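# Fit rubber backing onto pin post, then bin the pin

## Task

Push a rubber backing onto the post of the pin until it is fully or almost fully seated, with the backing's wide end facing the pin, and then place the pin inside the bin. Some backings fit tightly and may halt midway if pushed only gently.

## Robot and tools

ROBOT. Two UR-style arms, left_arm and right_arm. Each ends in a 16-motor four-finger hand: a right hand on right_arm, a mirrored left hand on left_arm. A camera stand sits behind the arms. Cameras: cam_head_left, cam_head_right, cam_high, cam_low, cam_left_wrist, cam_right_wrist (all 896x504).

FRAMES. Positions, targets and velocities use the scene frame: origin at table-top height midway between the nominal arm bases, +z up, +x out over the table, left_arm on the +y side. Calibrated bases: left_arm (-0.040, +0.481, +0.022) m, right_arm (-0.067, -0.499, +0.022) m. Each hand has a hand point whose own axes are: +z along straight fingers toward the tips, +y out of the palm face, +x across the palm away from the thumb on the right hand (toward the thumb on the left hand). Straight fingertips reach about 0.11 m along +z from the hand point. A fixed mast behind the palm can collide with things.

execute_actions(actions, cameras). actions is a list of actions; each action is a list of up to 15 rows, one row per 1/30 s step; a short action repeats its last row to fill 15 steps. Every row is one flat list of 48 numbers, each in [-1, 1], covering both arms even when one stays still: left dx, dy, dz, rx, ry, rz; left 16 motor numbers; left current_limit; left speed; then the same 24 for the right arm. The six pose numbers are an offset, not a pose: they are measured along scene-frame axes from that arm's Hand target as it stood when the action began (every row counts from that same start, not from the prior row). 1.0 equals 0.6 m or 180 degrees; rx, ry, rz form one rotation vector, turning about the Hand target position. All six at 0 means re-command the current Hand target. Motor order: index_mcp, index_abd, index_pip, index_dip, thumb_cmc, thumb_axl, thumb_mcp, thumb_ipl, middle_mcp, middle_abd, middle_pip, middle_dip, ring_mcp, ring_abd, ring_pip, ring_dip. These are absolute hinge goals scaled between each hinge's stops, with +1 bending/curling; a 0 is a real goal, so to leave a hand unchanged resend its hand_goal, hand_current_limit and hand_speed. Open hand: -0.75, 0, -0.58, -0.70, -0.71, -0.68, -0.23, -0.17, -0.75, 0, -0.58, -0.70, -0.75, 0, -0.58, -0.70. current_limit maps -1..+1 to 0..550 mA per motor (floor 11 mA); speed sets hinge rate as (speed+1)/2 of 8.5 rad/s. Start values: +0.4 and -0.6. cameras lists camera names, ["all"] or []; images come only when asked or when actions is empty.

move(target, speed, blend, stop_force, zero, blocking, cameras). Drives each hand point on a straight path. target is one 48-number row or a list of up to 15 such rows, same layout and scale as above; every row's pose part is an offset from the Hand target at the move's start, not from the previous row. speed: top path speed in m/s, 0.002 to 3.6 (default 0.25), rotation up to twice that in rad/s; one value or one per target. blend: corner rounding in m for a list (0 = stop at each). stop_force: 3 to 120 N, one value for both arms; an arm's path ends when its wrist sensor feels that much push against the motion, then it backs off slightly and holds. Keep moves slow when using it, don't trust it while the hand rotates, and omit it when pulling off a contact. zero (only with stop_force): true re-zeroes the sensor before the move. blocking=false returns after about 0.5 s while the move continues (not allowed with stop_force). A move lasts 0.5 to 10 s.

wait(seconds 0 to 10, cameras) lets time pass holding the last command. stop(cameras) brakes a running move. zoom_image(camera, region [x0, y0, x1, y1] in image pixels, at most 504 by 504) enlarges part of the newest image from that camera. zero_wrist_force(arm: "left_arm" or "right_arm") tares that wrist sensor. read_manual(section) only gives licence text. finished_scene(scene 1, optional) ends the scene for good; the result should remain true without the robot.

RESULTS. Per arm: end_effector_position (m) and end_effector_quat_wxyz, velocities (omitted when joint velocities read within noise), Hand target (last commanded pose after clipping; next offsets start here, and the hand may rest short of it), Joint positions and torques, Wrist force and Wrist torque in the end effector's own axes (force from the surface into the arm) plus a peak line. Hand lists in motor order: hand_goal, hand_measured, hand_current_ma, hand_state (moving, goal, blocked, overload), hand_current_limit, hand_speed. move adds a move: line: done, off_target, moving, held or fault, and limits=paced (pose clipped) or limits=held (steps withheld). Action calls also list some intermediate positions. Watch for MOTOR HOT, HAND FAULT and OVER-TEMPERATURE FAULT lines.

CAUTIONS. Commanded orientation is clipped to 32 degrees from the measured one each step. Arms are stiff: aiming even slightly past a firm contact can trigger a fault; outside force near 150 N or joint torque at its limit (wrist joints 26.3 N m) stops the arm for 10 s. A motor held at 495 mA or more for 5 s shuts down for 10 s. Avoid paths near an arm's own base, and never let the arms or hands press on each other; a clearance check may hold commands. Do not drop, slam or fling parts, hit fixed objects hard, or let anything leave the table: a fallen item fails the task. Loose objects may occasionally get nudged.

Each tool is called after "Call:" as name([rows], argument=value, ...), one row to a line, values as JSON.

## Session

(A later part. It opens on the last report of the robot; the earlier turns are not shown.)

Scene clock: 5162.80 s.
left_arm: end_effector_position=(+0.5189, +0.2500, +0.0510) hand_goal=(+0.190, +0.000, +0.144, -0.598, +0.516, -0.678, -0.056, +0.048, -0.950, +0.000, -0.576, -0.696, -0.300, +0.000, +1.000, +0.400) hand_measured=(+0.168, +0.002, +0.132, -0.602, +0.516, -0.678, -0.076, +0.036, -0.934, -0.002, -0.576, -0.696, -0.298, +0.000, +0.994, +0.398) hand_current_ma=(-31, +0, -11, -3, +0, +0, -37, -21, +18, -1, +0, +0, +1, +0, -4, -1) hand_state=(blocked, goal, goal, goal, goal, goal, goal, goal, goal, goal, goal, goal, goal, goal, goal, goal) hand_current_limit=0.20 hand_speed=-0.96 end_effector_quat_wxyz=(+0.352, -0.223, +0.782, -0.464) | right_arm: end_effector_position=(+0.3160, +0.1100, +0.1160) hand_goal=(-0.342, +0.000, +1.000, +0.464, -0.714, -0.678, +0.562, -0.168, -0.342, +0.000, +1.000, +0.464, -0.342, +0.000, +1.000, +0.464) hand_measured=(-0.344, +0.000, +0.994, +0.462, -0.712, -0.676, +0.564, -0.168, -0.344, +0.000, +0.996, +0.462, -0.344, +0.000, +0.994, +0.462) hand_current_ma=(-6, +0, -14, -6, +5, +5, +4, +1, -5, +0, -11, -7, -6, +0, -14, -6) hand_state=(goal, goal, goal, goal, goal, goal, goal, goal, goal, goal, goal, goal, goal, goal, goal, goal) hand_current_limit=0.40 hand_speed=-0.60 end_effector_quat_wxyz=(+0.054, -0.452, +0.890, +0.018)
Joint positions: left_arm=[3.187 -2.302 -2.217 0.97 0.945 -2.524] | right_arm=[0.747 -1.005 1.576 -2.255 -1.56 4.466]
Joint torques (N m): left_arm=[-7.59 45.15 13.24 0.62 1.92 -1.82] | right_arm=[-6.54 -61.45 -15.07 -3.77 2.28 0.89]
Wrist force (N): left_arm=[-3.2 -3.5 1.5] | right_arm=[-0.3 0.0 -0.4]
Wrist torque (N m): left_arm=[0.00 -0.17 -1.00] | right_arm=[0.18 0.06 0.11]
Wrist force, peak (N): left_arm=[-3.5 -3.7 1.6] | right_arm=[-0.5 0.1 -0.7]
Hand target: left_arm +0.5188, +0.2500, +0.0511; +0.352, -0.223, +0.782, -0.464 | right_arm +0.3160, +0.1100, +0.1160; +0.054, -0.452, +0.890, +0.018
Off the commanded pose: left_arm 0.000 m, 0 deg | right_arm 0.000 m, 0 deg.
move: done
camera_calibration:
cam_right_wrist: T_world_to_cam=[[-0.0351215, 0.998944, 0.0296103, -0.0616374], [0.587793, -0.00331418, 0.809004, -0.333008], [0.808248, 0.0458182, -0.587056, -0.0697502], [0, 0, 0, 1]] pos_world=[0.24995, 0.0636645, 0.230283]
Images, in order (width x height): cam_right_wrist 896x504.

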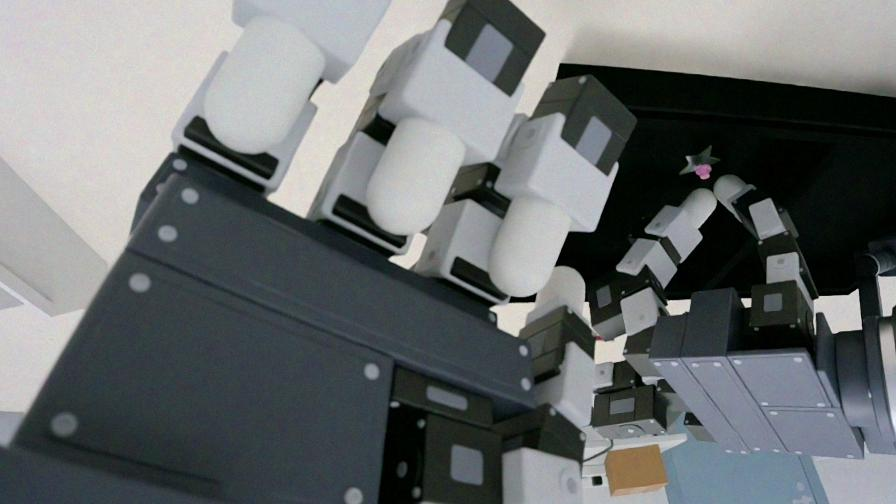

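Call:
zoom_image(camera="cam_right_wrist", region=[675, 140, 731, 190])

Call:
zoom_image(camera="cam_right_wrist", region=[690, 158, 718, 186])

Scaled by 9.000 from the camera's 896x504 image, which has a finer 1280x720 frame.

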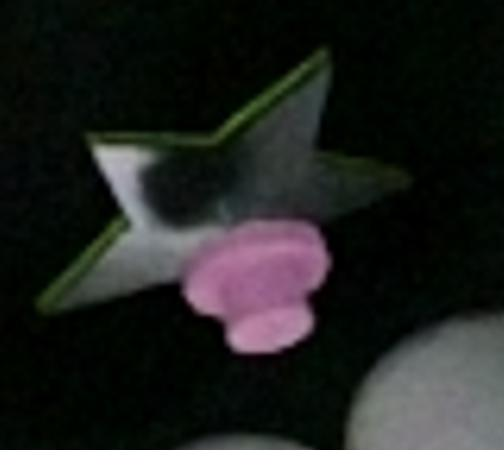

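Scaled by 18.000 from the camera's 896x504 image, which has a finer 1280x720 frame.

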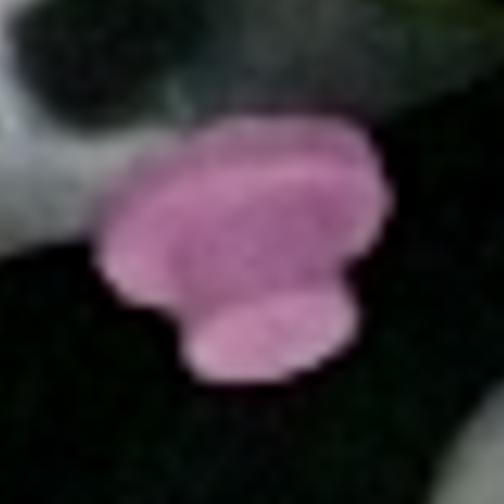

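Call:
move([
  [0,0,0.1,0,0,0, 0.155,0.0,0.124,-0.61, 0.517,-0.678,-0.169,0.035, -0.95,0.0,-0.576,-0.696, -0.30,0,1.0,0.4, 0.2,-0.9, 0,0,0,0,0,0, -0.342,0,1.0,0.464,-0.714,-0.678,0.562,-0.168,-0.342,0,1.0,0.464,-0.342,0,1.0,0.464,0.4,-0.6],
  [0,0,0.265,0,0,0, -0.30,0.0,1.0,0.4, 0.517,-0.678,-0.169,0.035, -0.75,0.0,-0.58,-0.70, -0.30,0,1.0,0.4, 0.4,-0.8, 0,0,0,0,0,0, -0.342,0,1.0,0.464,-0.714,-0.678,0.562,-0.168,-0.342,0,1.0,0.464,-0.342,0,1.0,0.464,0.4,-0.6],
], speed=0.08, cameras=["cam_right_wrist"])

Call:
zoom_image(camera="cam_right_wrist", region=[675, 140, 731, 190])

Scene clock: 5296.30 s.
left_arm: end_effector_position=(+0.5188, +0.2500, +0.2101) hand_goal=(-0.300, +0.000, +1.000, +0.400, +0.516, -0.678, -0.170, +0.034, -0.750, +0.000, -0.580, -0.700, -0.300, +0.000, +1.000, +0.400) hand_measured=(-0.292, +0.002, +0.994, +0.398, +0.516, -0.678, -0.166, +0.034, -0.744, -0.002, -0.576, -0.696, -0.298, +0.000, +0.994, +0.398) hand_current_ma=(+8, +0, -5, -2, +0, +0, +3, +0, +5, -1, +3, +2, +1, +0, -4, -1) hand_state=(goal, goal, goal, goal, goal, goal, goal, goal, goal, goal, goal, goal, goal, goal, goal, goal) hand_current_limit=0.40 hand_speed=-0.80 end_effector_quat_wxyz=(+0.352, -0.223, +0.782, -0.464) | right_arm: end_effector_position=(+0.3160, +0.1100, +0.1160) hand_goal=(-0.342, +0.000, +1.000, +0.464, -0.714, -0.678, +0.562, -0.168, -0.342, +0.000, +1.000, +0.464, -0.342, +0.000, +1.000, +0.464) hand_measured=(-0.344, +0.000, +0.994, +0.462, -0.712, -0.676, +0.564, -0.168, -0.344, +0.000, +0.996, +0.462, -0.344, +0.000, +0.994, +0.462) hand_current_ma=(-6, +0, -14, -6, +5, +5, +4, +1, -5, +0, -11, -7, -6, +0, -14, -6) hand_state=(goal, goal, goal, goal, goal, goal, goal, goal, goal, goal, goal, goal, goal, goal, goal, goal) hand_current_limit=0.40 hand_speed=-0.60 end_effector_quat_wxyz=(+0.054, -0.452, +0.890, +0.018)
Joint positions: left_arm=[3.187 -1.872 -2.205 0.527 0.945 -2.524] | right_arm=[0.747 -1.005 1.576 -2.255 -1.56 4.466]
Joint torques (N m): left_arm=[6.42 35.32 -0.62 0.31 -1.11 2.04] | right_arm=[-6.61 -60.87 -14.19 -3.77 2.31 1.01]
Wrist force (N): left_arm=[-3.3 -3.3 1.6] | right_arm=[-0.6 -0.1 -0.2]
Wrist torque (N m): left_arm=[0.01 -0.15 -0.98] | right_arm=[0.15 0.10 0.07]
Wrist force, peak (N): left_arm=[-3.8 -4.1 1.4] | right_arm=[-0.8 -0.2 -0.7]
Hand target: left_arm +0.5188, +0.2500, +0.2101; +0.352, -0.223, +0.782, -0.464 | right_arm +0.3160, +0.1100, +0.1160; +0.054, -0.452, +0.890, +0.018
Off the commanded pose: left_arm 0.000 m, 0 deg | right_arm 0.000 m, 0 deg.
move: done
camera_calibration:
cam_right_wrist: T_world_to_cam=[[-0.0351215, 0.998944, 0.0296103, -0.0616374], [0.587793, -0.00331418, 0.809004, -0.333008], [0.808248, 0.0458182, -0.587056, -0.0697502], [0, 0, 0, 1]] pos_world=[0.24995, 0.0636645, 0.230283]
Images, in order (width x height): cam_right_wrist 896x504.

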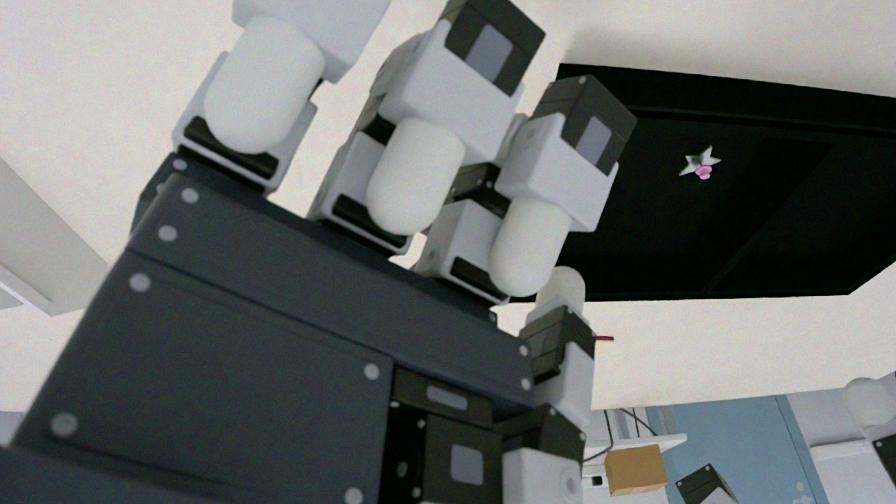

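Scaled by 9.000 from the camera's 896x504 image, which has a finer 1280x720 frame.

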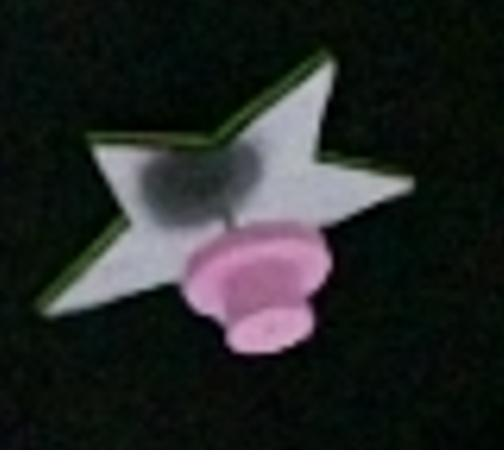

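Call:
move([
  [-0.2118,0.1092,0.06,0.2375,0.3164,0, -0.30,0.0,1.0,0.4, 0.517,-0.678,-0.169,0.035, -0.75,0.0,-0.58,-0.70, -0.30,0,1.0,0.4, 0.4,-0.8, 0,0,0,0,0,0, -0.342,0,1.0,0.464,-0.714,-0.678,0.562,-0.168,-0.342,0,1.0,0.464,-0.342,0,1.0,0.464,0.4,-0.6],
], speed=0.15, cameras=["cam_right_wrist", "cam_head_left", "cam_high"])

Scene clock: 5326.07 s.
left_arm: end_effector_position=(+0.3918, +0.3154, +0.2461) hand_goal=(-0.300, +0.000, +1.000, +0.400, +0.516, -0.678, -0.170, +0.034, -0.750, +0.000, -0.580, -0.700, -0.300, +0.000, +1.000, +0.400) hand_measured=(-0.302, +0.002, +0.994, +0.398, +0.516, -0.678, -0.166, +0.034, -0.746, -0.002, -0.576, -0.698, -0.302, +0.000, +0.994, +0.398) hand_current_ma=(-1, +0, -4, -1, +0, +0, +3, +0, +3, -1, +2, +2, -1, +0, -4, -1) hand_state=(goal, goal, goal, goal, goal, goal, goal, goal, goal, goal, goal, goal, goal, goal, goal, goal) hand_current_limit=0.40 hand_speed=-0.80 end_effector_quat_wxyz=(+0.000, -0.275, +0.961, +0.000) | right_arm: end_effector_position=(+0.3160, +0.1100, +0.1160) hand_goal=(-0.342, +0.000, +1.000, +0.464, -0.714, -0.678, +0.562, -0.168, -0.342, +0.000, +1.000, +0.464, -0.342, +0.000, +1.000, +0.464) hand_measured=(-0.344, +0.000, +0.994, +0.462, -0.712, -0.676, +0.564, -0.168, -0.344, +0.000, +0.996, +0.462, -0.344, +0.000, +0.994, +0.462) hand_current_ma=(-6, +0, -14, -6, +5, +5, +4, +1, -5, +0, -11, -7, -6, +0, -14, -6) hand_state=(goal, goal, goal, goal, goal, goal, goal, goal, goal, goal, goal, goal, goal, goal, goal, goal) hand_current_limit=0.40 hand_speed=-0.60 end_effector_quat_wxyz=(+0.054, -0.452, +0.890, +0.018)
Joint positions: left_arm=[2.986 -1.708 -1.772 -1.232 1.57 -2.307] | right_arm=[0.747 -1.005 1.576 -2.255 -1.56 4.466]
Joint torques (N m): left_arm=[8.58 37.34 6.73 1.69 -1.98 1.97] | right_arm=[-5.83 -61.95 -14.85 -3.66 2.31 0.95]
Wrist force (N): left_arm=[-2.0 -0.8 -1.4] | right_arm=[-0.4 -0.1 -0.5]
Wrist torque (N m): left_arm=[0.29 0.05 -0.31] | right_arm=[0.18 0.08 0.09]
Wrist force, peak (N): left_arm=[-3.4 -3.6 1.6] | right_arm=[-0.6 0.0 -0.6]
Hand target: left_arm +0.3918, +0.3155, +0.2461; +0.000, -0.275, +0.961, +0.000 | right_arm +0.3160, +0.1100, +0.1160; +0.054, -0.452, +0.890, +0.018
Off the commanded pose: left_arm 0.000 m, 0 deg | right_arm 0.000 m, 0 deg.
move: done
camera_calibration:
cam_right_wrist: T_world_to_cam=[[-0.0351215, 0.998944, 0.0296103, -0.0616374], [0.587793, -0.00331418, 0.809004, -0.333008], [0.808248, 0.0458182, -0.587056, -0.0697502], [0, 0, 0, 1]] pos_world=[0.24995, 0.0636645, 0.230283]
Images, in order (width x height): cam_head_left 896x504, cam_high 896x504, cam_right_wrist 896x504.

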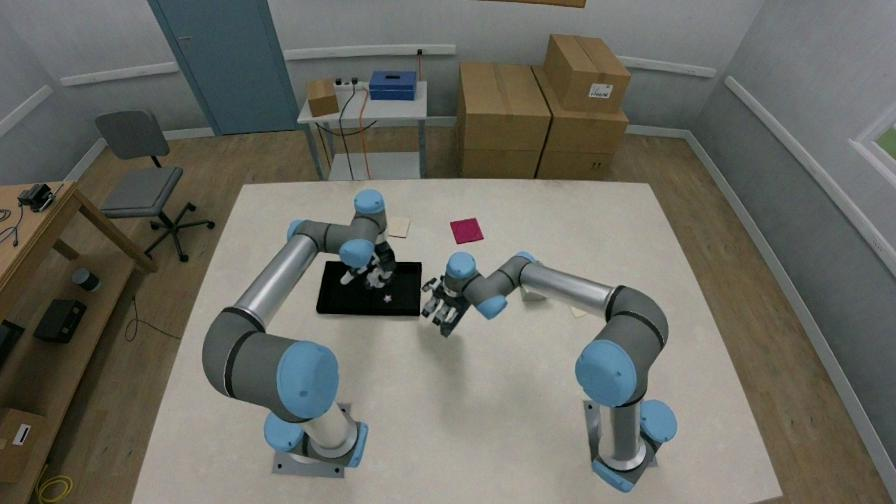

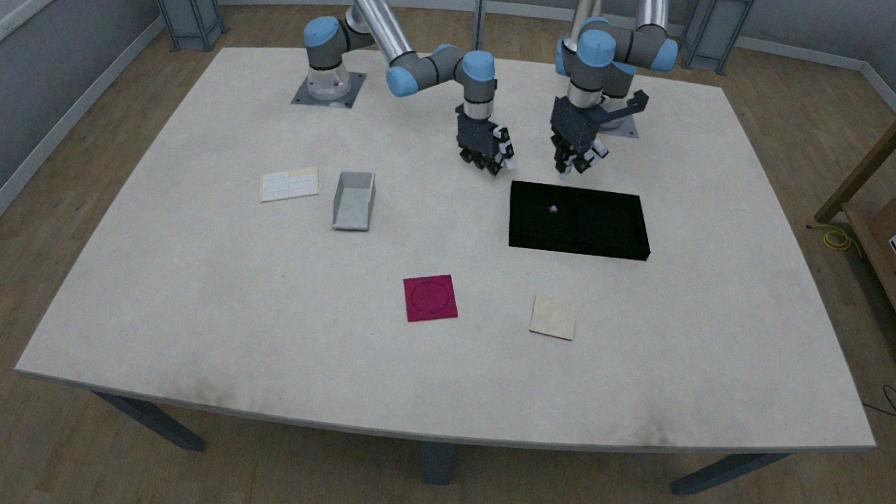

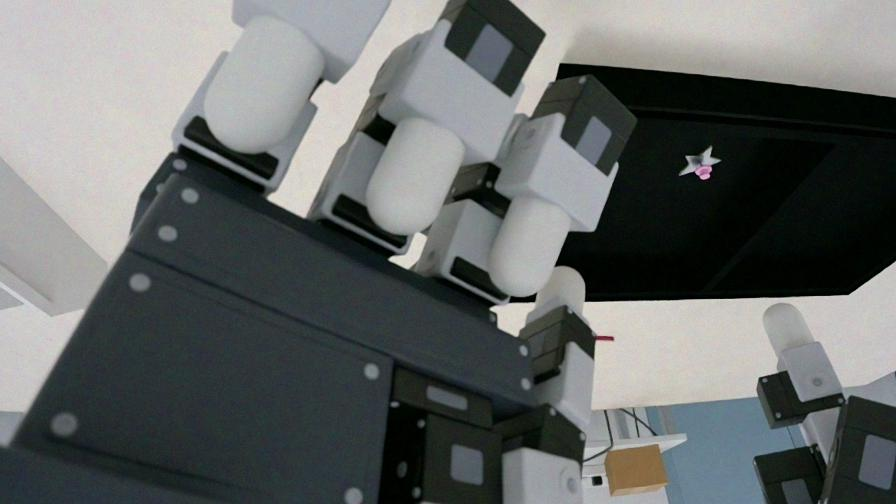

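Call:
move([
  [0,0,-0.1183,0,0,0, -0.30,0.0,1.0,0.4, 0.517,-0.678,-0.169,0.035, -0.75,0.0,-0.58,-0.70, -0.30,0,1.0,0.4, 0.4,-0.8, 0,0,0,0,0,0, -0.342,0,1.0,0.464,-0.714,-0.678,0.562,-0.168,-0.342,0,1.0,0.464,-0.342,0,1.0,0.464,0.4,-0.6],
], speed=0.1, cameras=["cam_right_wrist"])

Call:
zoom_image(camera="cam_right_wrist", region=[670, 140, 798, 260])

Scene clock: 5341.80 s.
left_arm: end_effector_position=(+0.3917, +0.3155, +0.1751) hand_goal=(-0.300, +0.000, +1.000, +0.400, +0.516, -0.678, -0.170, +0.034, -0.750, +0.000, -0.580, -0.700, -0.300, +0.000, +1.000, +0.400) hand_measured=(-0.302, +0.002, +0.994, +0.398, +0.516, -0.678, -0.166, +0.034, -0.746, -0.002, -0.578, -0.698, -0.302, +0.000, +0.994, +0.398) hand_current_ma=(-1, +0, -3, -1, +0, +0, +3, +0, +3, -1, +1, +2, -1, +0, -4, -1) hand_state=(goal, goal, goal, goal, goal, goal, goal, goal, goal, goal, goal, goal, goal, goal, goal, goal) hand_current_limit=0.40 hand_speed=-0.80 end_effector_quat_wxyz=(+0.000, -0.275, +0.961, +0.000) | right_arm: end_effector_position=(+0.3160, +0.1100, +0.1160) hand_goal=(-0.342, +0.000, +1.000, +0.464, -0.714, -0.678, +0.562, -0.168, -0.342, +0.000, +1.000, +0.464, -0.342, +0.000, +1.000, +0.464) hand_measured=(-0.344, +0.000, +0.994, +0.462, -0.712, -0.676, +0.564, -0.168, -0.344, +0.000, +0.996, +0.462, -0.344, +0.000, +0.994, +0.462) hand_current_ma=(-6, +0, -14, -6, +5, +5, +4, +1, -5, +0, -11, -7, -6, +0, -14, -6) hand_state=(goal, goal, goal, goal, goal, goal, goal, goal, goal, goal, goal, goal, goal, goal, goal, goal) hand_current_limit=0.40 hand_speed=-0.60 end_effector_quat_wxyz=(+0.054, -0.452, +0.890, +0.018)
Joint positions: left_arm=[2.986 -1.78 -1.885 -1.048 1.57 -2.307] | right_arm=[0.747 -1.005 1.576 -2.255 -1.56 4.466]
Joint torques (N m): left_arm=[5.52 34.75 32.7 1.86 1.49 1.4] | right_arm=[-6.04 -60.82 -14.66 -3.47 2.3 0.96]
Wrist force (N): left_arm=[-2.0 -0.7 -1.3] | right_arm=[-0.4 -0.1 -0.5]
Wrist torque (N m): left_arm=[0.30 0.05 -0.32] | right_arm=[0.17 0.08 0.09]
Wrist force, peak (N): left_arm=[-1.8 -1.0 -2.5] | right_arm=[-0.6 0.2 -0.8]
Hand target: left_arm +0.3918, +0.3155, +0.1751; +0.000, -0.275, +0.961, +0.000 | right_arm +0.3160, +0.1100, +0.1160; +0.054, -0.452, +0.890, +0.018
Off the commanded pose: left_arm 0.000 m, 0 deg | right_arm 0.000 m, 0 deg.
move: done
camera_calibration:
cam_right_wrist: T_world_to_cam=[[-0.0351215, 0.998944, 0.0296103, -0.0616374], [0.587793, -0.00331418, 0.809004, -0.333008], [0.808248, 0.0458182, -0.587056, -0.0697502], [0, 0, 0, 1]] pos_world=[0.24995, 0.0636645, 0.230283]
Images, in order (width x height): cam_right_wrist 896x504.

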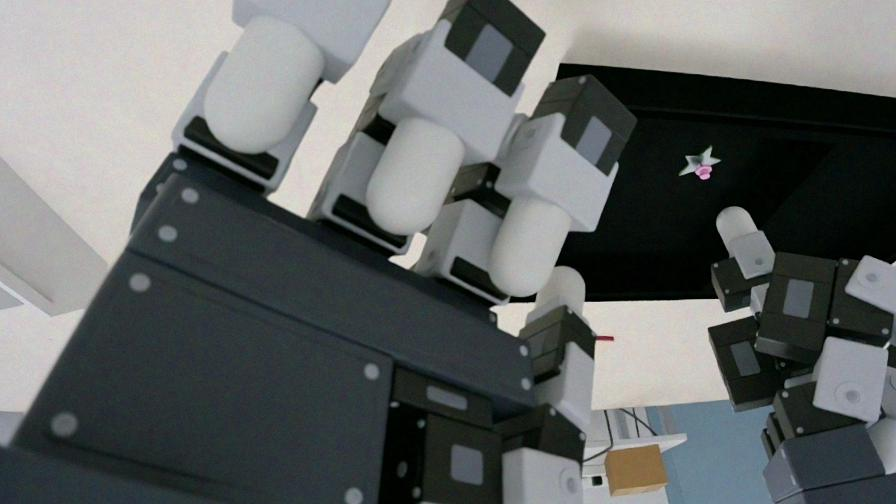

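Scaled by 3.938 from the camera's 896x504 image, which has a finer 1280x720 frame.

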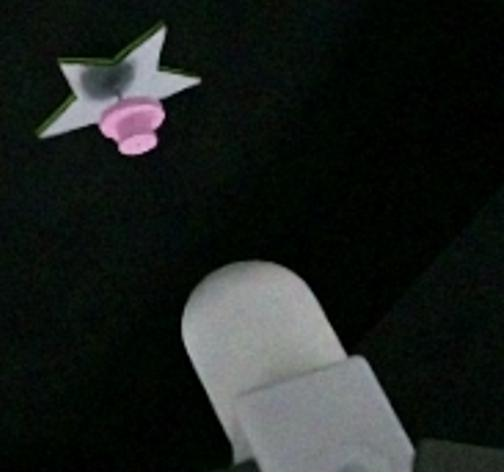

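Call:
move([
  [0,-0.006,-0.033,0,0,0, -0.30,0.0,1.0,0.4, 0.517,-0.678,-0.169,0.035, -0.75,0.0,-0.58,-0.70, -0.30,0,1.0,0.4, 0.4,-0.8, 0,0,0,0,0,0, -0.342,0,1.0,0.464,-0.714,-0.678,0.562,-0.168,-0.342,0,1.0,0.464,-0.342,0,1.0,0.464,0.4,-0.6],
], speed=0.05, cameras=["cam_right_wrist"])

Call:
zoom_image(camera="cam_right_wrist", region=[675, 140, 759, 215])

Scene clock: 5379.63 s.
left_arm: end_effector_position=(+0.3916, +0.3119, +0.1551) hand_goal=(-0.300, +0.000, +1.000, +0.400, +0.516, -0.678, -0.170, +0.034, -0.750, +0.000, -0.580, -0.700, -0.300, +0.000, +1.000, +0.400) hand_measured=(-0.302, +0.002, +0.994, +0.398, +0.516, -0.678, -0.166, +0.034, -0.746, -0.002, -0.578, -0.698, -0.302, +0.000, +0.994, +0.398) hand_current_ma=(-1, +0, -3, -1, +0, +0, +3, +0, +3, -1, +1, +2, -1, +0, -4, -1) hand_state=(goal, goal, goal, goal, goal, goal, goal, goal, goal, goal, goal, goal, goal, goal, goal, goal) hand_current_limit=0.40 hand_speed=-0.80 end_effector_quat_wxyz=(+0.000, -0.275, +0.961, +0.000) end_effector_velocity=(-0.001, +0.001, +0.001) end_effector_angular_velocity=(+0.001, +0.002, +0.000) | right_arm: end_effector_position=(+0.3160, +0.1100, +0.1160) hand_goal=(-0.342, +0.000, +1.000, +0.464, -0.714, -0.678, +0.562, -0.168, -0.342, +0.000, +1.000, +0.464, -0.342, +0.000, +1.000, +0.464) hand_measured=(-0.344, +0.000, +0.994, +0.462, -0.712, -0.676, +0.564, -0.168, -0.344, +0.000, +0.996, +0.462, -0.344, +0.000, +0.994, +0.462) hand_current_ma=(-6, +0, -14, -6, +5, +5, +4, +1, -5, +0, -11, -7, -6, +0, -14, -6) hand_state=(goal, goal, goal, goal, goal, goal, goal, goal, goal, goal, goal, goal, goal, goal, goal, goal) hand_current_limit=0.40 hand_speed=-0.60 end_effector_quat_wxyz=(+0.054, -0.452, +0.890, +0.018)
Joint positions: left_arm=[2.979 -1.809 -1.907 -0.996 1.57 -2.313] | right_arm=[0.747 -1.005 1.576 -2.255 -1.56 4.466]
Joint velocities: left_arm=[0 0.002 0.001 -0.005 0.001 0] | right_arm=[within noise]
Joint torques (N m): left_arm=[4.97 38.88 31.42 -0.09 1.68 0.5] | right_arm=[-5.56 -62.05 -14.98 -3.62 2.26 1.01]
Wrist force (N): left_arm=[-2.0 -0.6 -1.6] | right_arm=[-0.5 0.0 -0.5]
Wrist torque (N m): left_arm=[0.34 0.06 -0.28] | right_arm=[0.18 0.09 0.09]
Wrist force, peak (N): left_arm=[-2.0 -0.8 -2.0] | right_arm=[-0.6 0.1 -0.7]
Hand target: left_arm +0.3918, +0.3119, +0.1553; +0.000, -0.275, +0.961, +0.000 | right_arm +0.3160, +0.1100, +0.1160; +0.054, -0.452, +0.890, +0.018
Off the commanded pose: left_arm 0.000 m, 0 deg | right_arm 0.000 m, 0 deg.
move: done
camera_calibration:
cam_right_wrist: T_world_to_cam=[[-0.0351215, 0.998944, 0.0296103, -0.0616374], [0.587793, -0.00331418, 0.809004, -0.333008], [0.808248, 0.0458182, -0.587056, -0.0697502], [0, 0, 0, 1]] pos_world=[0.24995, 0.0636645, 0.230283]
Images, in order (width x height): cam_right_wrist 896x504.

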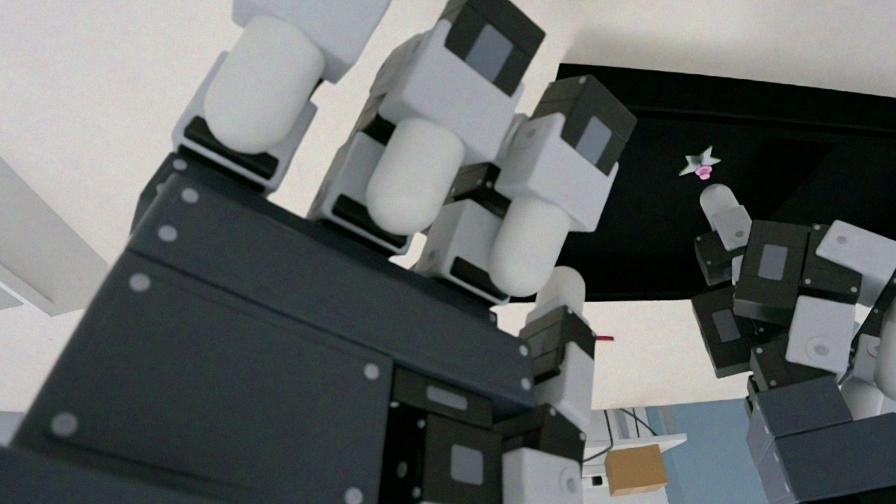

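Scaled by 6.000 from the camera's 896x504 image, which has a finer 1280x720 frame.

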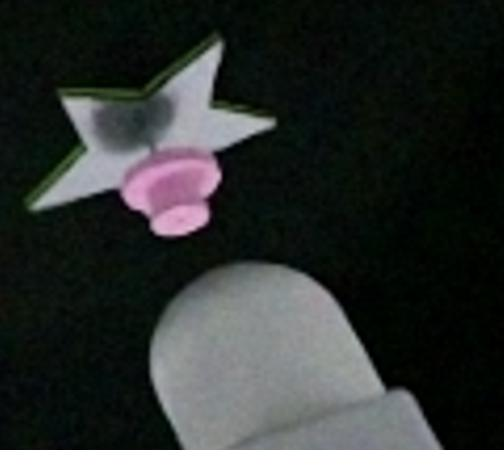

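Call:
move([
  [0,0,-0.0415,0,0,0, -0.30,0.0,1.0,0.4, 0.517,-0.678,-0.169,0.035, -0.75,0.0,-0.58,-0.70, -0.30,0,1.0,0.4, 0.4,-0.8, 0,0,0,0,0,0, -0.342,0,1.0,0.464,-0.714,-0.678,0.562,-0.168,-0.342,0,1.0,0.464,-0.342,0,1.0,0.464,0.4,-0.6],
], speed=0.008, stop_force=6, cameras=["cam_right_wrist"])

Call:
zoom_image(camera="cam_right_wrist", region=[675, 140, 731, 190])

Scene clock: 5413.47 s.
left_arm: end_effector_position=(+0.3917, +0.3119, +0.1303) hand_goal=(-0.300, +0.000, +1.000, +0.400, +0.516, -0.678, -0.170, +0.034, -0.750, +0.000, -0.580, -0.700, -0.300, +0.000, +1.000, +0.400) hand_measured=(-0.302, +0.002, +0.994, +0.398, +0.516, -0.678, -0.166, +0.034, -0.748, -0.004, -0.578, -0.698, -0.302, +0.000, +0.994, +0.398) hand_current_ma=(-1, +0, -3, -1, +0, +0, +3, +0, +1, -1, +1, +1, -1, +0, -4, -1) hand_state=(goal, goal, goal, goal, goal, goal, goal, goal, goal, goal, goal, goal, goal, goal, goal, goal) hand_current_limit=0.40 hand_speed=-0.80 end_effector_quat_wxyz=(+0.000, -0.275, +0.961, +0.000) | right_arm: end_effector_position=(+0.3160, +0.1100, +0.1160) hand_goal=(-0.342, +0.000, +1.000, +0.464, -0.714, -0.678, +0.562, -0.168, -0.342, +0.000, +1.000, +0.464, -0.342, +0.000, +1.000, +0.464) hand_measured=(-0.344, +0.000, +0.994, +0.462, -0.712, -0.676, +0.564, -0.168, -0.344, +0.000, +0.996, +0.462, -0.344, +0.000, +0.994, +0.462) hand_current_ma=(-6, +0, -14, -6, +5, +5, +4, +1, -5, +0, -11, -7, -6, +0, -14, -6) hand_state=(goal, goal, goal, goal, goal, goal, goal, goal, goal, goal, goal, goal, goal, goal, goal, goal) hand_current_limit=0.40 hand_speed=-0.60 end_effector_quat_wxyz=(+0.054, -0.452, +0.890, +0.018)
Joint positions: left_arm=[2.979 -1.844 -1.937 -0.931 1.57 -2.313] | right_arm=[0.747 -1.005 1.576 -2.255 -1.56 4.466]
Joint torques (N m): left_arm=[7.51 39.4 20.4 -0.19 1.76 1.81] | right_arm=[-5.77 -61.44 -14.9 -3.33 2.49 0.99]
Wrist force (N): left_arm=[-2.0 -0.7 -1.4] | right_arm=[-0.5 0.1 -0.6]
Wrist torque (N m): left_arm=[0.32 0.06 -0.29] | right_arm=[0.22 0.08 0.09]
Wrist force, peak (N): left_arm=[-0.6 -0.9 -6.2] | right_arm=[-0.7 -0.2 -0.6]
Hand target: left_arm +0.3918, +0.3119, +0.1304; +0.000, -0.275, +0.961, +0.000 | right_arm +0.3160, +0.1100, +0.1160; +0.054, -0.452, +0.890, +0.018
Off the commanded pose: left_arm 0.000 m, 0 deg | right_arm 0.000 m, 0 deg.
move: done
camera_calibration:
cam_right_wrist: T_world_to_cam=[[-0.0351215, 0.998944, 0.0296103, -0.0616374], [0.587793, -0.00331418, 0.809004, -0.333008], [0.808248, 0.0458182, -0.587056, -0.0697502], [0, 0, 0, 1]] pos_world=[0.24995, 0.0636645, 0.230283]
Images, in order (width x height): cam_right_wrist 896x504.

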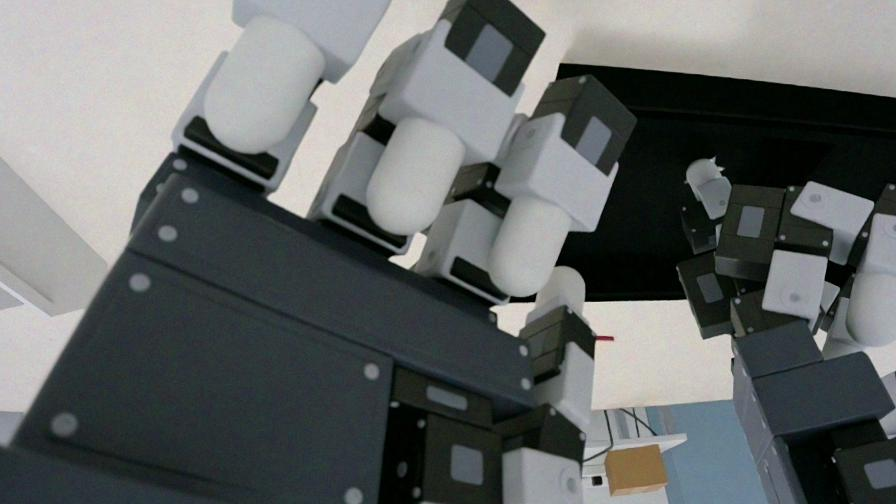

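Scaled by 9.000 from the camera's 896x504 image, which has a finer 1280x720 frame.

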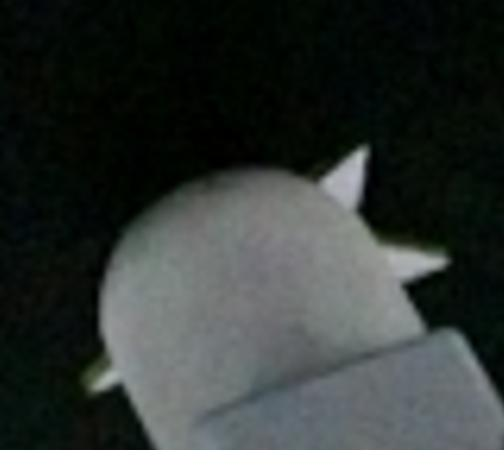

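Call:
move([
  [0,0,0.07,0,0,0, -0.30,0.0,1.0,0.4, 0.517,-0.678,-0.169,0.035, -0.75,0.0,-0.58,-0.70, -0.30,0,1.0,0.4, 0.4,-0.8, 0,0,0,0,0,0, -0.342,0,1.0,0.464,-0.714,-0.678,0.562,-0.168,-0.342,0,1.0,0.464,-0.342,0,1.0,0.464,0.4,-0.6],
], speed=0.03, cameras=["cam_right_wrist"])

Call:
zoom_image(camera="cam_right_wrist", region=[675, 140, 731, 190])

Scene clock: 5433.43 s.
left_arm: end_effector_position=(+0.3918, +0.3119, +0.1727) hand_goal=(-0.300, +0.000, +1.000, +0.400, +0.516, -0.678, -0.170, +0.034, -0.750, +0.000, -0.580, -0.700, -0.300, +0.000, +1.000, +0.400) hand_measured=(-0.302, +0.002, +0.994, +0.398, +0.516, -0.678, -0.166, +0.034, -0.748, -0.004, -0.578, -0.698, -0.302, +0.000, +0.994, +0.398) hand_current_ma=(-1, +0, -3, -1, +0, +0, +3, +0, +1, -1, +1, +1, -1, +0, -4, -1) hand_state=(goal, goal, goal, goal, goal, goal, goal, goal, goal, goal, goal, goal, goal, goal, goal, goal) hand_current_limit=0.40 hand_speed=-0.80 end_effector_quat_wxyz=(+0.000, -0.275, +0.961, +0.000) end_effector_velocity=(+0.002, +0.000, -0.001) end_effector_angular_velocity=(+0.000, -0.005, -0.001) | right_arm: end_effector_position=(+0.3160, +0.1100, +0.1160) hand_goal=(-0.342, +0.000, +1.000, +0.464, -0.714, -0.678, +0.562, -0.168, -0.342, +0.000, +1.000, +0.464, -0.342, +0.000, +1.000, +0.464) hand_measured=(-0.344, +0.000, +0.994, +0.462, -0.712, -0.676, +0.564, -0.168, -0.344, +0.000, +0.996, +0.462, -0.344, +0.000, +0.994, +0.462) hand_current_ma=(-6, +0, -14, -6, +5, +5, +4, +1, -5, +0, -11, -7, -6, +0, -14, -6) hand_state=(goal, goal, goal, goal, goal, goal, goal, goal, goal, goal, goal, goal, goal, goal, goal, goal) hand_current_limit=0.40 hand_speed=-0.60 end_effector_quat_wxyz=(+0.054, -0.452, +0.890, +0.018)
Joint positions: left_arm=[2.979 -1.786 -1.884 -1.042 1.57 -2.313] | right_arm=[0.747 -1.005 1.576 -2.255 -1.56 4.466]
Joint velocities: left_arm=[-0.001 -0.003 0.001 0.006 0.001 0] | right_arm=[within noise]
Joint torques (N m): left_arm=[5.93 18.97 7.24 4.49 1.89 1.51] | right_arm=[-5.56 -61.31 -15.05 -3.44 2.27 0.99]
Wrist force (N): left_arm=[-2.1 -0.8 -1.4] | right_arm=[-0.3 0.0 -0.3]
Wrist torque (N m): left_arm=[0.31 0.06 -0.29] | right_arm=[0.17 0.06 0.10]
Wrist force, peak (N): left_arm=[-2.3 -1.0 -1.6] | right_arm=[-0.6 0.1 -0.7]
Hand target: left_arm +0.3918, +0.3119, +0.1724; +0.000, -0.275, +0.961, +0.000 | right_arm +0.3160, +0.1100, +0.1160; +0.054, -0.452, +0.890, +0.018
Off the commanded pose: left_arm 0.000 m, 0 deg | right_arm 0.000 m, 0 deg.
move: done
camera_calibration:
cam_right_wrist: T_world_to_cam=[[-0.0351215, 0.998944, 0.0296103, -0.0616374], [0.587793, -0.00331418, 0.809004, -0.333008], [0.808248, 0.0458182, -0.587056, -0.0697502], [0, 0, 0, 1]] pos_world=[0.24995, 0.0636645, 0.230283]
Images, in order (width x height): cam_right_wrist 896x504.

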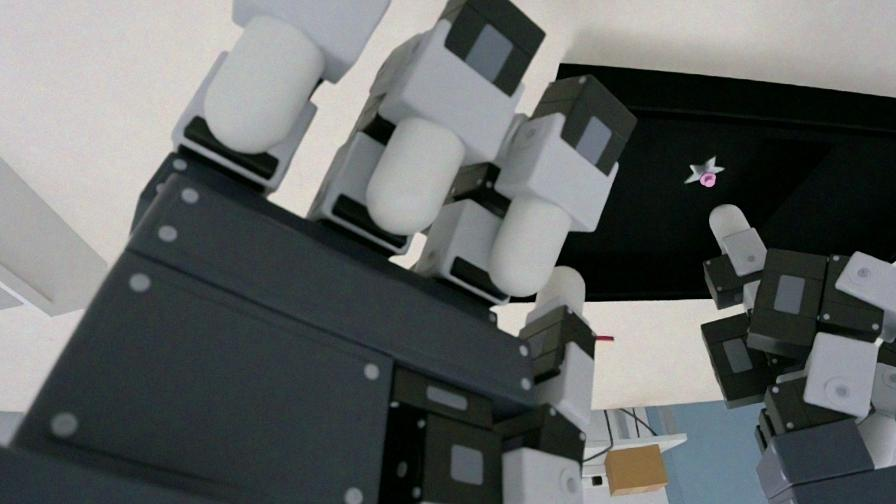

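Scaled by 9.000 from the camera's 896x504 image, which has a finer 1280x720 frame.

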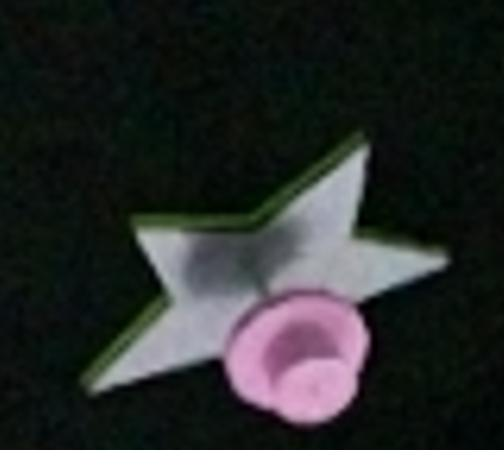

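Call:
wait(seconds=0.1, cameras=["cam_left_wrist"])

Scene clock: 5466.80 s.
left_arm: end_effector_position=(+0.3918, +0.3119, +0.1724) hand_goal=(-0.300, +0.000, +1.000, +0.400, +0.516, -0.678, -0.170, +0.034, -0.750, +0.000, -0.580, -0.700, -0.300, +0.000, +1.000, +0.400) hand_measured=(-0.302, +0.002, +0.994, +0.398, +0.516, -0.678, -0.166, +0.034, -0.748, -0.004, -0.578, -0.698, -0.302, +0.000, +0.994, +0.398) hand_current_ma=(-1, +0, -3, -1, +0, +0, +3, +0, +1, -1, +1, +1, -1, +0, -4, -1) hand_state=(goal, goal, goal, goal, goal, goal, goal, goal, goal, goal, goal, goal, goal, goal, goal, goal) hand_current_limit=0.40 hand_speed=-0.80 end_effector_quat_wxyz=(+0.000, -0.275, +0.961, +0.000) | right_arm: end_effector_position=(+0.3160, +0.1100, +0.1160) hand_goal=(-0.342, +0.000, +1.000, +0.464, -0.714, -0.678, +0.562, -0.168, -0.342, +0.000, +1.000, +0.464, -0.342, +0.000, +1.000, +0.464) hand_measured=(-0.344, +0.000, +0.994, +0.462, -0.712, -0.676, +0.564, -0.168, -0.344, +0.000, +0.996, +0.462, -0.344, +0.000, +0.994, +0.462) hand_current_ma=(-6, +0, -14, -6, +5, +5, +4, +1, -5, +0, -11, -7, -6, +0, -14, -6) hand_state=(goal, goal, goal, goal, goal, goal, goal, goal, goal, goal, goal, goal, goal, goal, goal, goal) hand_current_limit=0.40 hand_speed=-0.60 end_effector_quat_wxyz=(+0.054, -0.452, +0.890, +0.018)
Joint positions: left_arm=[2.979 -1.786 -1.884 -1.041 1.57 -2.313] | right_arm=[0.747 -1.005 1.576 -2.255 -1.56 4.466]
Joint torques (N m): left_arm=[6 19.65 5.24 4.19 1.77 1.56] | right_arm=[-6.13 -61.1 -14.72 -3.3 2.37 0.9]
Wrist force (N): left_arm=[-1.9 -1.0 -1.4] | right_arm=[-0.6 0.0 -0.2]
Wrist torque (N m): left_arm=[0.28 0.03 -0.27] | right_arm=[0.17 0.10 0.08]
Wrist force, peak (N): left_arm=[-2.2 -1.1 -1.6] | right_arm=[-0.8 -0.1 -0.5]
Hand target: left_arm +0.3918, +0.3119, +0.1724; +0.000, -0.275, +0.961, +0.000 | right_arm +0.3160, +0.1100, +0.1160; +0.054, -0.452, +0.890, +0.018
Off the commanded pose: left_arm 0.000 m, 0 deg | right_arm 0.000 m, 0 deg.
wait: 0.10 s; at rest from the start
camera_calibration:
cam_left_wrist: T_world_to_cam=[[0.991988, -0.110825, 0.0606417, -0.400902], [-0.117683, -0.636104, 0.762576, 0.0665538], [-0.0459383, -0.763603, -0.644049, 0.492733], [0, 0, 0, 1]] pos_world=[0.428157, 0.374158, 0.290904]
Images, in order (width x height): cam_left_wrist 896x504.

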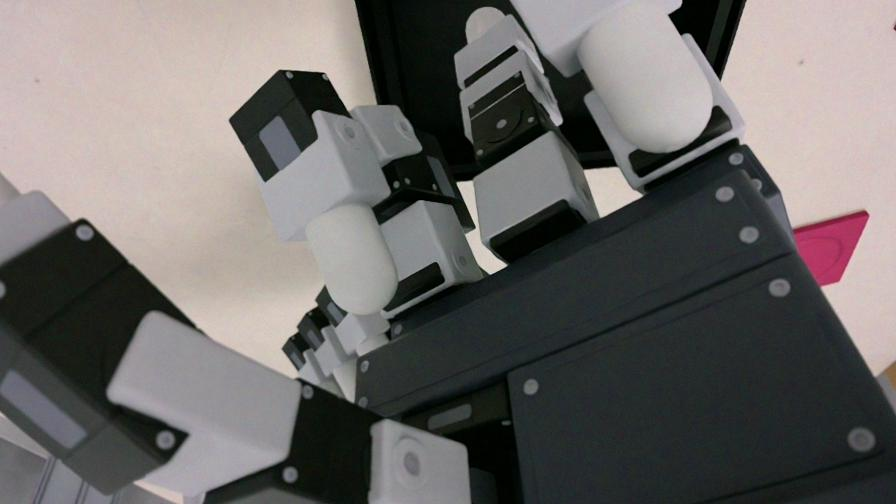

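Call:
wait(seconds=0.1, cameras=["cam_right_wrist"])

Call:
zoom_image(camera="cam_right_wrist", region=[695, 165, 723, 193])

Call:
zoom_image(camera="cam_right_wrist", region=[675, 140, 759, 215])

Scene clock: 5547.63 s.
left_arm: end_effector_position=(+0.3918, +0.3119, +0.1724) hand_goal=(-0.300, +0.000, +1.000, +0.400, +0.516, -0.678, -0.170, +0.034, -0.750, +0.000, -0.580, -0.700, -0.300, +0.000, +1.000, +0.400) hand_measured=(-0.302, +0.002, +0.994, +0.398, +0.516, -0.678, -0.166, +0.034, -0.748, -0.004, -0.578, -0.698, -0.302, +0.000, +0.994, +0.398) hand_current_ma=(-1, +0, -3, -1, +0, +0, +3, +0, +1, -1, +1, +1, -1, +0, -4, -1) hand_state=(goal, goal, goal, goal, goal, goal, goal, goal, goal, goal, goal, goal, goal, goal, goal, goal) hand_current_limit=0.40 hand_speed=-0.80 end_effector_quat_wxyz=(+0.000, -0.275, +0.961, +0.000) | right_arm: end_effector_position=(+0.3160, +0.1100, +0.1160) hand_goal=(-0.342, +0.000, +1.000, +0.464, -0.714, -0.678, +0.562, -0.168, -0.342, +0.000, +1.000, +0.464, -0.342, +0.000, +1.000, +0.464) hand_measured=(-0.344, +0.000, +0.994, +0.462, -0.712, -0.676, +0.564, -0.168, -0.344, +0.000, +0.996, +0.462, -0.344, +0.000, +0.994, +0.462) hand_current_ma=(-6, +0, -14, -6, +5, +5, +4, +1, -5, +0, -11, -7, -6, +0, -14, -6) hand_state=(goal, goal, goal, goal, goal, goal, goal, goal, goal, goal, goal, goal, goal, goal, goal, goal) hand_current_limit=0.40 hand_speed=-0.60 end_effector_quat_wxyz=(+0.054, -0.452, +0.890, +0.018)
Joint positions: left_arm=[2.979 -1.786 -1.884 -1.041 1.57 -2.313] | right_arm=[0.747 -1.005 1.576 -2.255 -1.56 4.466]
Joint torques (N m): left_arm=[5.87 19.62 5.19 3.83 1.47 1.45] | right_arm=[-5.71 -61.22 -15.12 -3.29 2.2 1.05]
Wrist force (N): left_arm=[-2.2 -0.8 -1.7] | right_arm=[-0.7 0.2 -0.5]
Wrist torque (N m): left_arm=[0.33 0.06 -0.31] | right_arm=[0.21 0.11 0.08]
Wrist force, peak (N): left_arm=[-2.2 -0.8 -1.7] | right_arm=[-0.8 -0.2 -0.5]
Hand target: left_arm +0.3918, +0.3119, +0.1724; +0.000, -0.275, +0.961, +0.000 | right_arm +0.3160, +0.1100, +0.1160; +0.054, -0.452, +0.890, +0.018
Off the commanded pose: left_arm 0.000 m, 0 deg | right_arm 0.000 m, 0 deg.
wait: 0.10 s; at rest from the start
camera_calibration:
cam_right_wrist: T_world_to_cam=[[-0.0351215, 0.998944, 0.0296103, -0.0616374], [0.587793, -0.00331418, 0.809004, -0.333008], [0.808248, 0.0458182, -0.587056, -0.0697502], [0, 0, 0, 1]] pos_world=[0.24995, 0.0636645, 0.230283]
Images, in order (width x height): cam_right_wrist 896x504.

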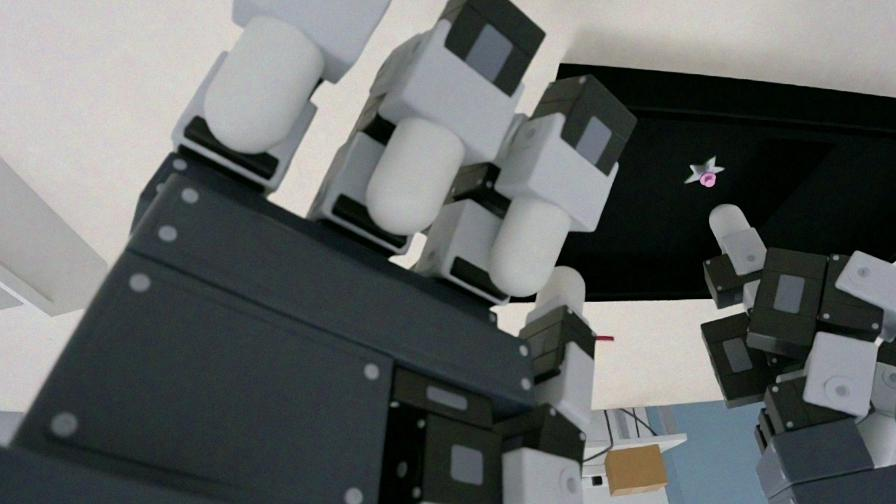

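Scaled by 18.000 from the camera's 896x504 image, which has a finer 1280x720 frame.

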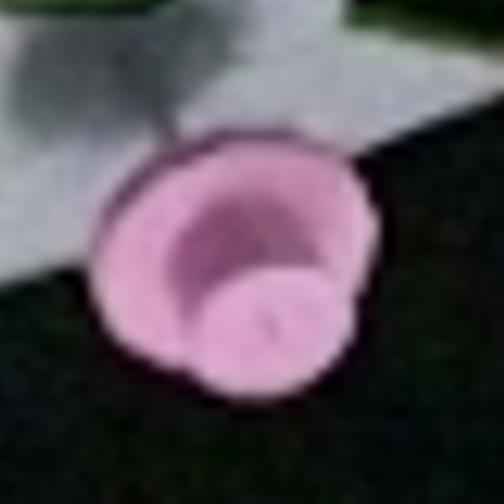

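Scaled by 6.000 from the camera's 896x504 image, which has a finer 1280x720 frame.

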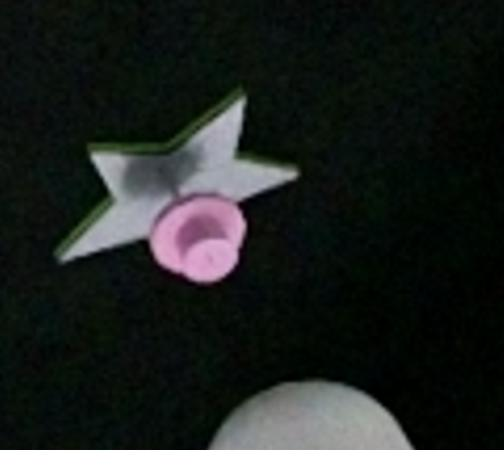

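Call:
move([
  [0.0437,0.0453,0,0,0,0, -0.30,0.0,1.0,0.4, 0.517,-0.678,-0.169,0.035, -0.75,0.0,-0.58,-0.70, -0.30,0,1.0,0.4, 0.4,-0.8, 0,0,0,0,0,0, -0.342,0,1.0,0.464,-0.714,-0.678,0.562,-0.168,-0.342,0,1.0,0.464,-0.342,0,1.0,0.464,0.4,-0.6],
  [0.0437,0.0453,-0.06,0,0,0, -0.30,0.0,1.0,0.4, 0.517,-0.678,-0.169,0.035, -0.75,0.0,-0.58,-0.70, -0.30,0,1.0,0.4, 0.4,-0.8, 0,0,0,0,0,0, -0.342,0,1.0,0.464,-0.714,-0.678,0.562,-0.168,-0.342,0,1.0,0.464,-0.342,0,1.0,0.464,0.4,-0.6],
], speed=0.05, cameras=["cam_right_wrist"])

Call:
zoom_image(camera="cam_right_wrist", region=[680, 145, 764, 220])

Scene clock: 5602.27 s.
left_arm: end_effector_position=(+0.4179, +0.3391, +0.1363) hand_goal=(-0.300, +0.000, +1.000, +0.400, +0.516, -0.678, -0.170, +0.034, -0.750, +0.000, -0.580, -0.700, -0.300, +0.000, +1.000, +0.400) hand_measured=(-0.302, +0.002, +0.994, +0.398, +0.516, -0.678, -0.166, +0.034, -0.748, -0.004, -0.578, -0.698, -0.302, +0.000, +0.994, +0.398) hand_current_ma=(-1, +0, -3, -1, +0, +0, +3, +0, +1, -1, +1, +1, -1, +0, -4, -1) hand_state=(goal, goal, goal, goal, goal, goal, goal, goal, goal, goal, goal, goal, goal, goal, goal, goal) hand_current_limit=0.40 hand_speed=-0.80 end_effector_quat_wxyz=(+0.000, -0.275, +0.961, +0.000) | right_arm: end_effector_position=(+0.3160, +0.1100, +0.1160) hand_goal=(-0.342, +0.000, +1.000, +0.464, -0.714, -0.678, +0.562, -0.168, -0.342, +0.000, +1.000, +0.464, -0.342, +0.000, +1.000, +0.464) hand_measured=(-0.344, +0.000, +0.994, +0.462, -0.712, -0.676, +0.564, -0.168, -0.344, +0.000, +0.996, +0.462, -0.344, +0.000, +0.994, +0.462) hand_current_ma=(-6, +0, -14, -6, +5, +5, +4, +1, -5, +0, -11, -7, -6, +0, -14, -6) hand_state=(goal, goal, goal, goal, goal, goal, goal, goal, goal, goal, goal, goal, goal, goal, goal, goal) hand_current_limit=0.40 hand_speed=-0.60 end_effector_quat_wxyz=(+0.054, -0.452, +0.890, +0.018)
Joint positions: left_arm=[3.037 -1.864 -1.891 -0.957 1.57 -2.256] | right_arm=[0.747 -1.005 1.576 -2.255 -1.56 4.466]
Joint torques (N m): left_arm=[-7.44 39.92 29.13 -0.44 0.66 -1.98] | right_arm=[-6.43 -61.25 -15.17 -3.42 2.26 0.94]
Wrist force (N): left_arm=[-2.1 -0.4 -1.5] | right_arm=[-0.4 0.0 -0.4]
Wrist torque (N m): left_arm=[0.37 0.06 -0.39] | right_arm=[0.19 0.09 0.09]
Wrist force, peak (N): left_arm=[-2.6 -0.4 -1.5] | right_arm=[-0.6 0.0 -0.7]
Hand target: left_arm +0.4180, +0.3391, +0.1364; +0.000, -0.275, +0.961, +0.000 | right_arm +0.3160, +0.1100, +0.1160; +0.054, -0.452, +0.890, +0.018
Off the commanded pose: left_arm 0.000 m, 0 deg | right_arm 0.000 m, 0 deg.
move: done
camera_calibration:
cam_right_wrist: T_world_to_cam=[[-0.0351215, 0.998944, 0.0296103, -0.0616374], [0.587793, -0.00331418, 0.809004, -0.333008], [0.808248, 0.0458182, -0.587056, -0.0697502], [0, 0, 0, 1]] pos_world=[0.24995, 0.0636645, 0.230283]
Images, in order (width x height): cam_right_wrist 896x504.

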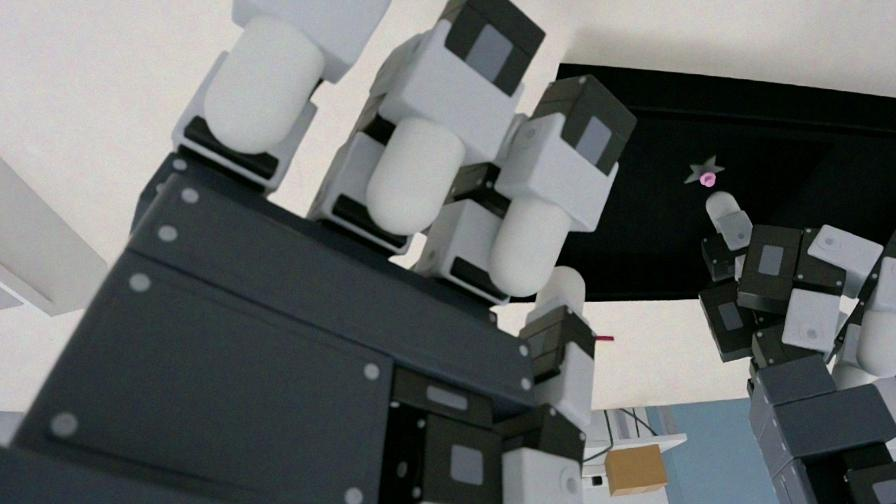

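Scaled by 6.000 from the camera's 896x504 image, which has a finer 1280x720 frame.

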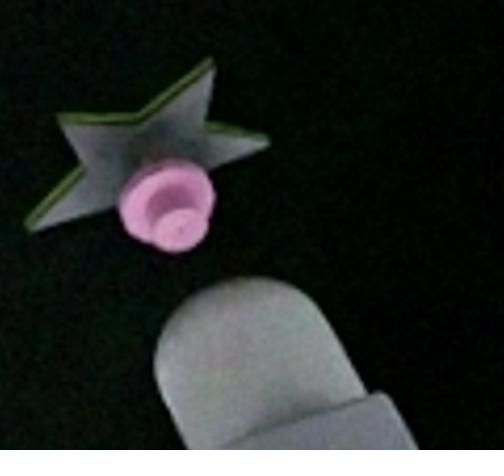

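Now touch the floor gently.

Call:
move([
  [0,0,-0.03,0,0,0, -0.30,0.0,1.0,0.4, 0.517,-0.678,-0.169,0.035, -0.75,0.0,-0.58,-0.70, -0.30,0,1.0,0.4, 0.4,-0.8, 0,0,0,0,0,0, -0.342,0,1.0,0.464,-0.714,-0.678,0.562,-0.168,-0.342,0,1.0,0.464,-0.342,0,1.0,0.464,0.4,-0.6],
], speed=0.006, stop_force=4, cameras=["cam_right_wrist"])

Call:
zoom_image(camera="cam_right_wrist", region=[680, 145, 764, 220])

Scene clock: 5617.50 s.
left_arm: end_effector_position=(+0.4180, +0.3391, +0.1266) hand_goal=(-0.300, +0.000, +1.000, +0.400, +0.516, -0.678, -0.170, +0.034, -0.750, +0.000, -0.580, -0.700, -0.300, +0.000, +1.000, +0.400) hand_measured=(-0.302, +0.002, +0.994, +0.398, +0.516, -0.678, -0.166, +0.034, -0.748, -0.004, -0.578, -0.698, -0.302, +0.000, +0.994, +0.398) hand_current_ma=(-1, +0, -3, -1, +0, +0, +3, +0, +1, -1, +1, +1, -1, +0, -4, -1) hand_state=(goal, goal, goal, goal, goal, goal, goal, goal, goal, goal, goal, goal, goal, goal, goal, goal) hand_current_limit=0.40 hand_speed=-0.80 end_effector_quat_wxyz=(+0.000, -0.275, +0.961, +0.000) | right_arm: end_effector_position=(+0.3160, +0.1100, +0.1160) hand_goal=(-0.342, +0.000, +1.000, +0.464, -0.714, -0.678, +0.562, -0.168, -0.342, +0.000, +1.000, +0.464, -0.342, +0.000, +1.000, +0.464) hand_measured=(-0.344, +0.000, +0.994, +0.462, -0.712, -0.676, +0.564, -0.168, -0.344, +0.000, +0.996, +0.462, -0.344, +0.000, +0.994, +0.462) hand_current_ma=(-6, +0, -14, -6, +5, +5, +4, +1, -5, +0, -11, -7, -6, +0, -14, -6) hand_state=(goal, goal, goal, goal, goal, goal, goal, goal, goal, goal, goal, goal, goal, goal, goal, goal) hand_current_limit=0.40 hand_speed=-0.60 end_effector_quat_wxyz=(+0.054, -0.452, +0.890, +0.018)
Joint positions: left_arm=[3.037 -1.878 -1.902 -0.932 1.57 -2.256] | right_arm=[0.747 -1.005 1.576 -2.255 -1.56 4.466]
Joint torques (N m): left_arm=[-3.19 39.11 29.97 -0.45 -2.37 -1.6] | right_arm=[-5.34 -60.98 -16.03 -3.26 2.18 0.94]
Wrist force (N): left_arm=[-1.9 -0.9 -6.0] | right_arm=[-0.2 0.0 -0.4]
Wrist torque (N m): left_arm=[0.62 -0.03 -0.35] | right_arm=[0.18 0.04 0.12]
Wrist force, peak (N): left_arm=[-2.1 -0.7 -9.0] | right_arm=[-0.6 0.1 -0.8]
Hand target: left_arm +0.4180, +0.3391, +0.1266; +0.000, -0.275, +0.961, +0.000 (not the last commanded pose) | right_arm +0.3160, +0.1100, +0.1160; +0.054, -0.452, +0.890, +0.018
Off the commanded pose: left_arm 0.008 m, 0 deg | right_arm 0.000 m, 0 deg.
move: contact (left_arm)
camera_calibration:
cam_right_wrist: T_world_to_cam=[[-0.0351215, 0.998944, 0.0296103, -0.0616374], [0.587793, -0.00331418, 0.809004, -0.333008], [0.808248, 0.0458182, -0.587056, -0.0697502], [0, 0, 0, 1]] pos_world=[0.24995, 0.0636645, 0.230283]
Images, in order (width x height): cam_right_wrist 896x504.

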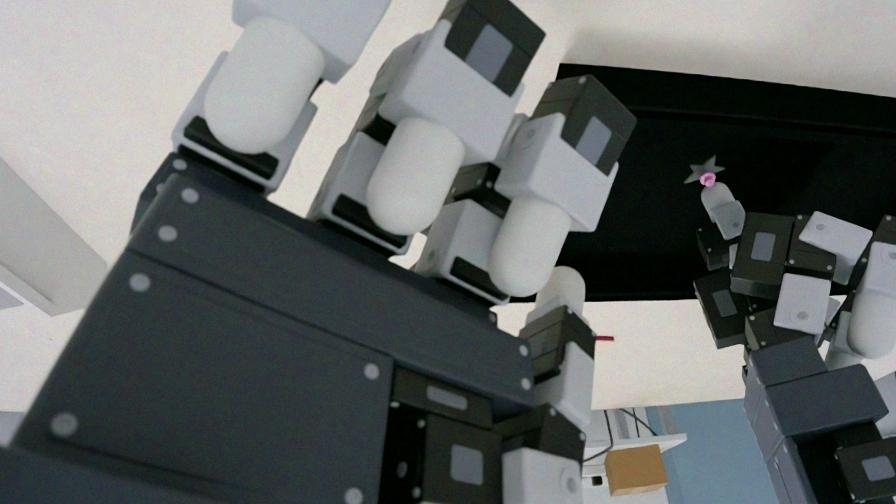

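Scaled by 6.000 from the camera's 896x504 image, which has a finer 1280x720 frame.

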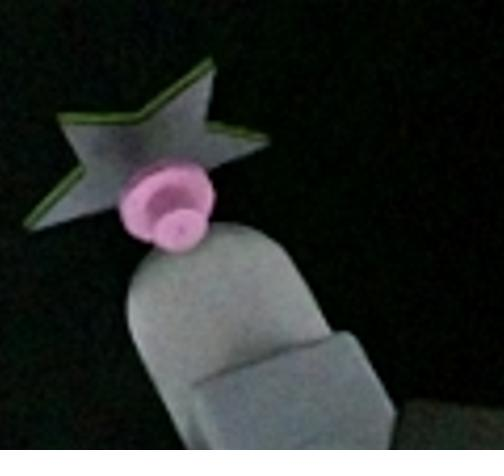

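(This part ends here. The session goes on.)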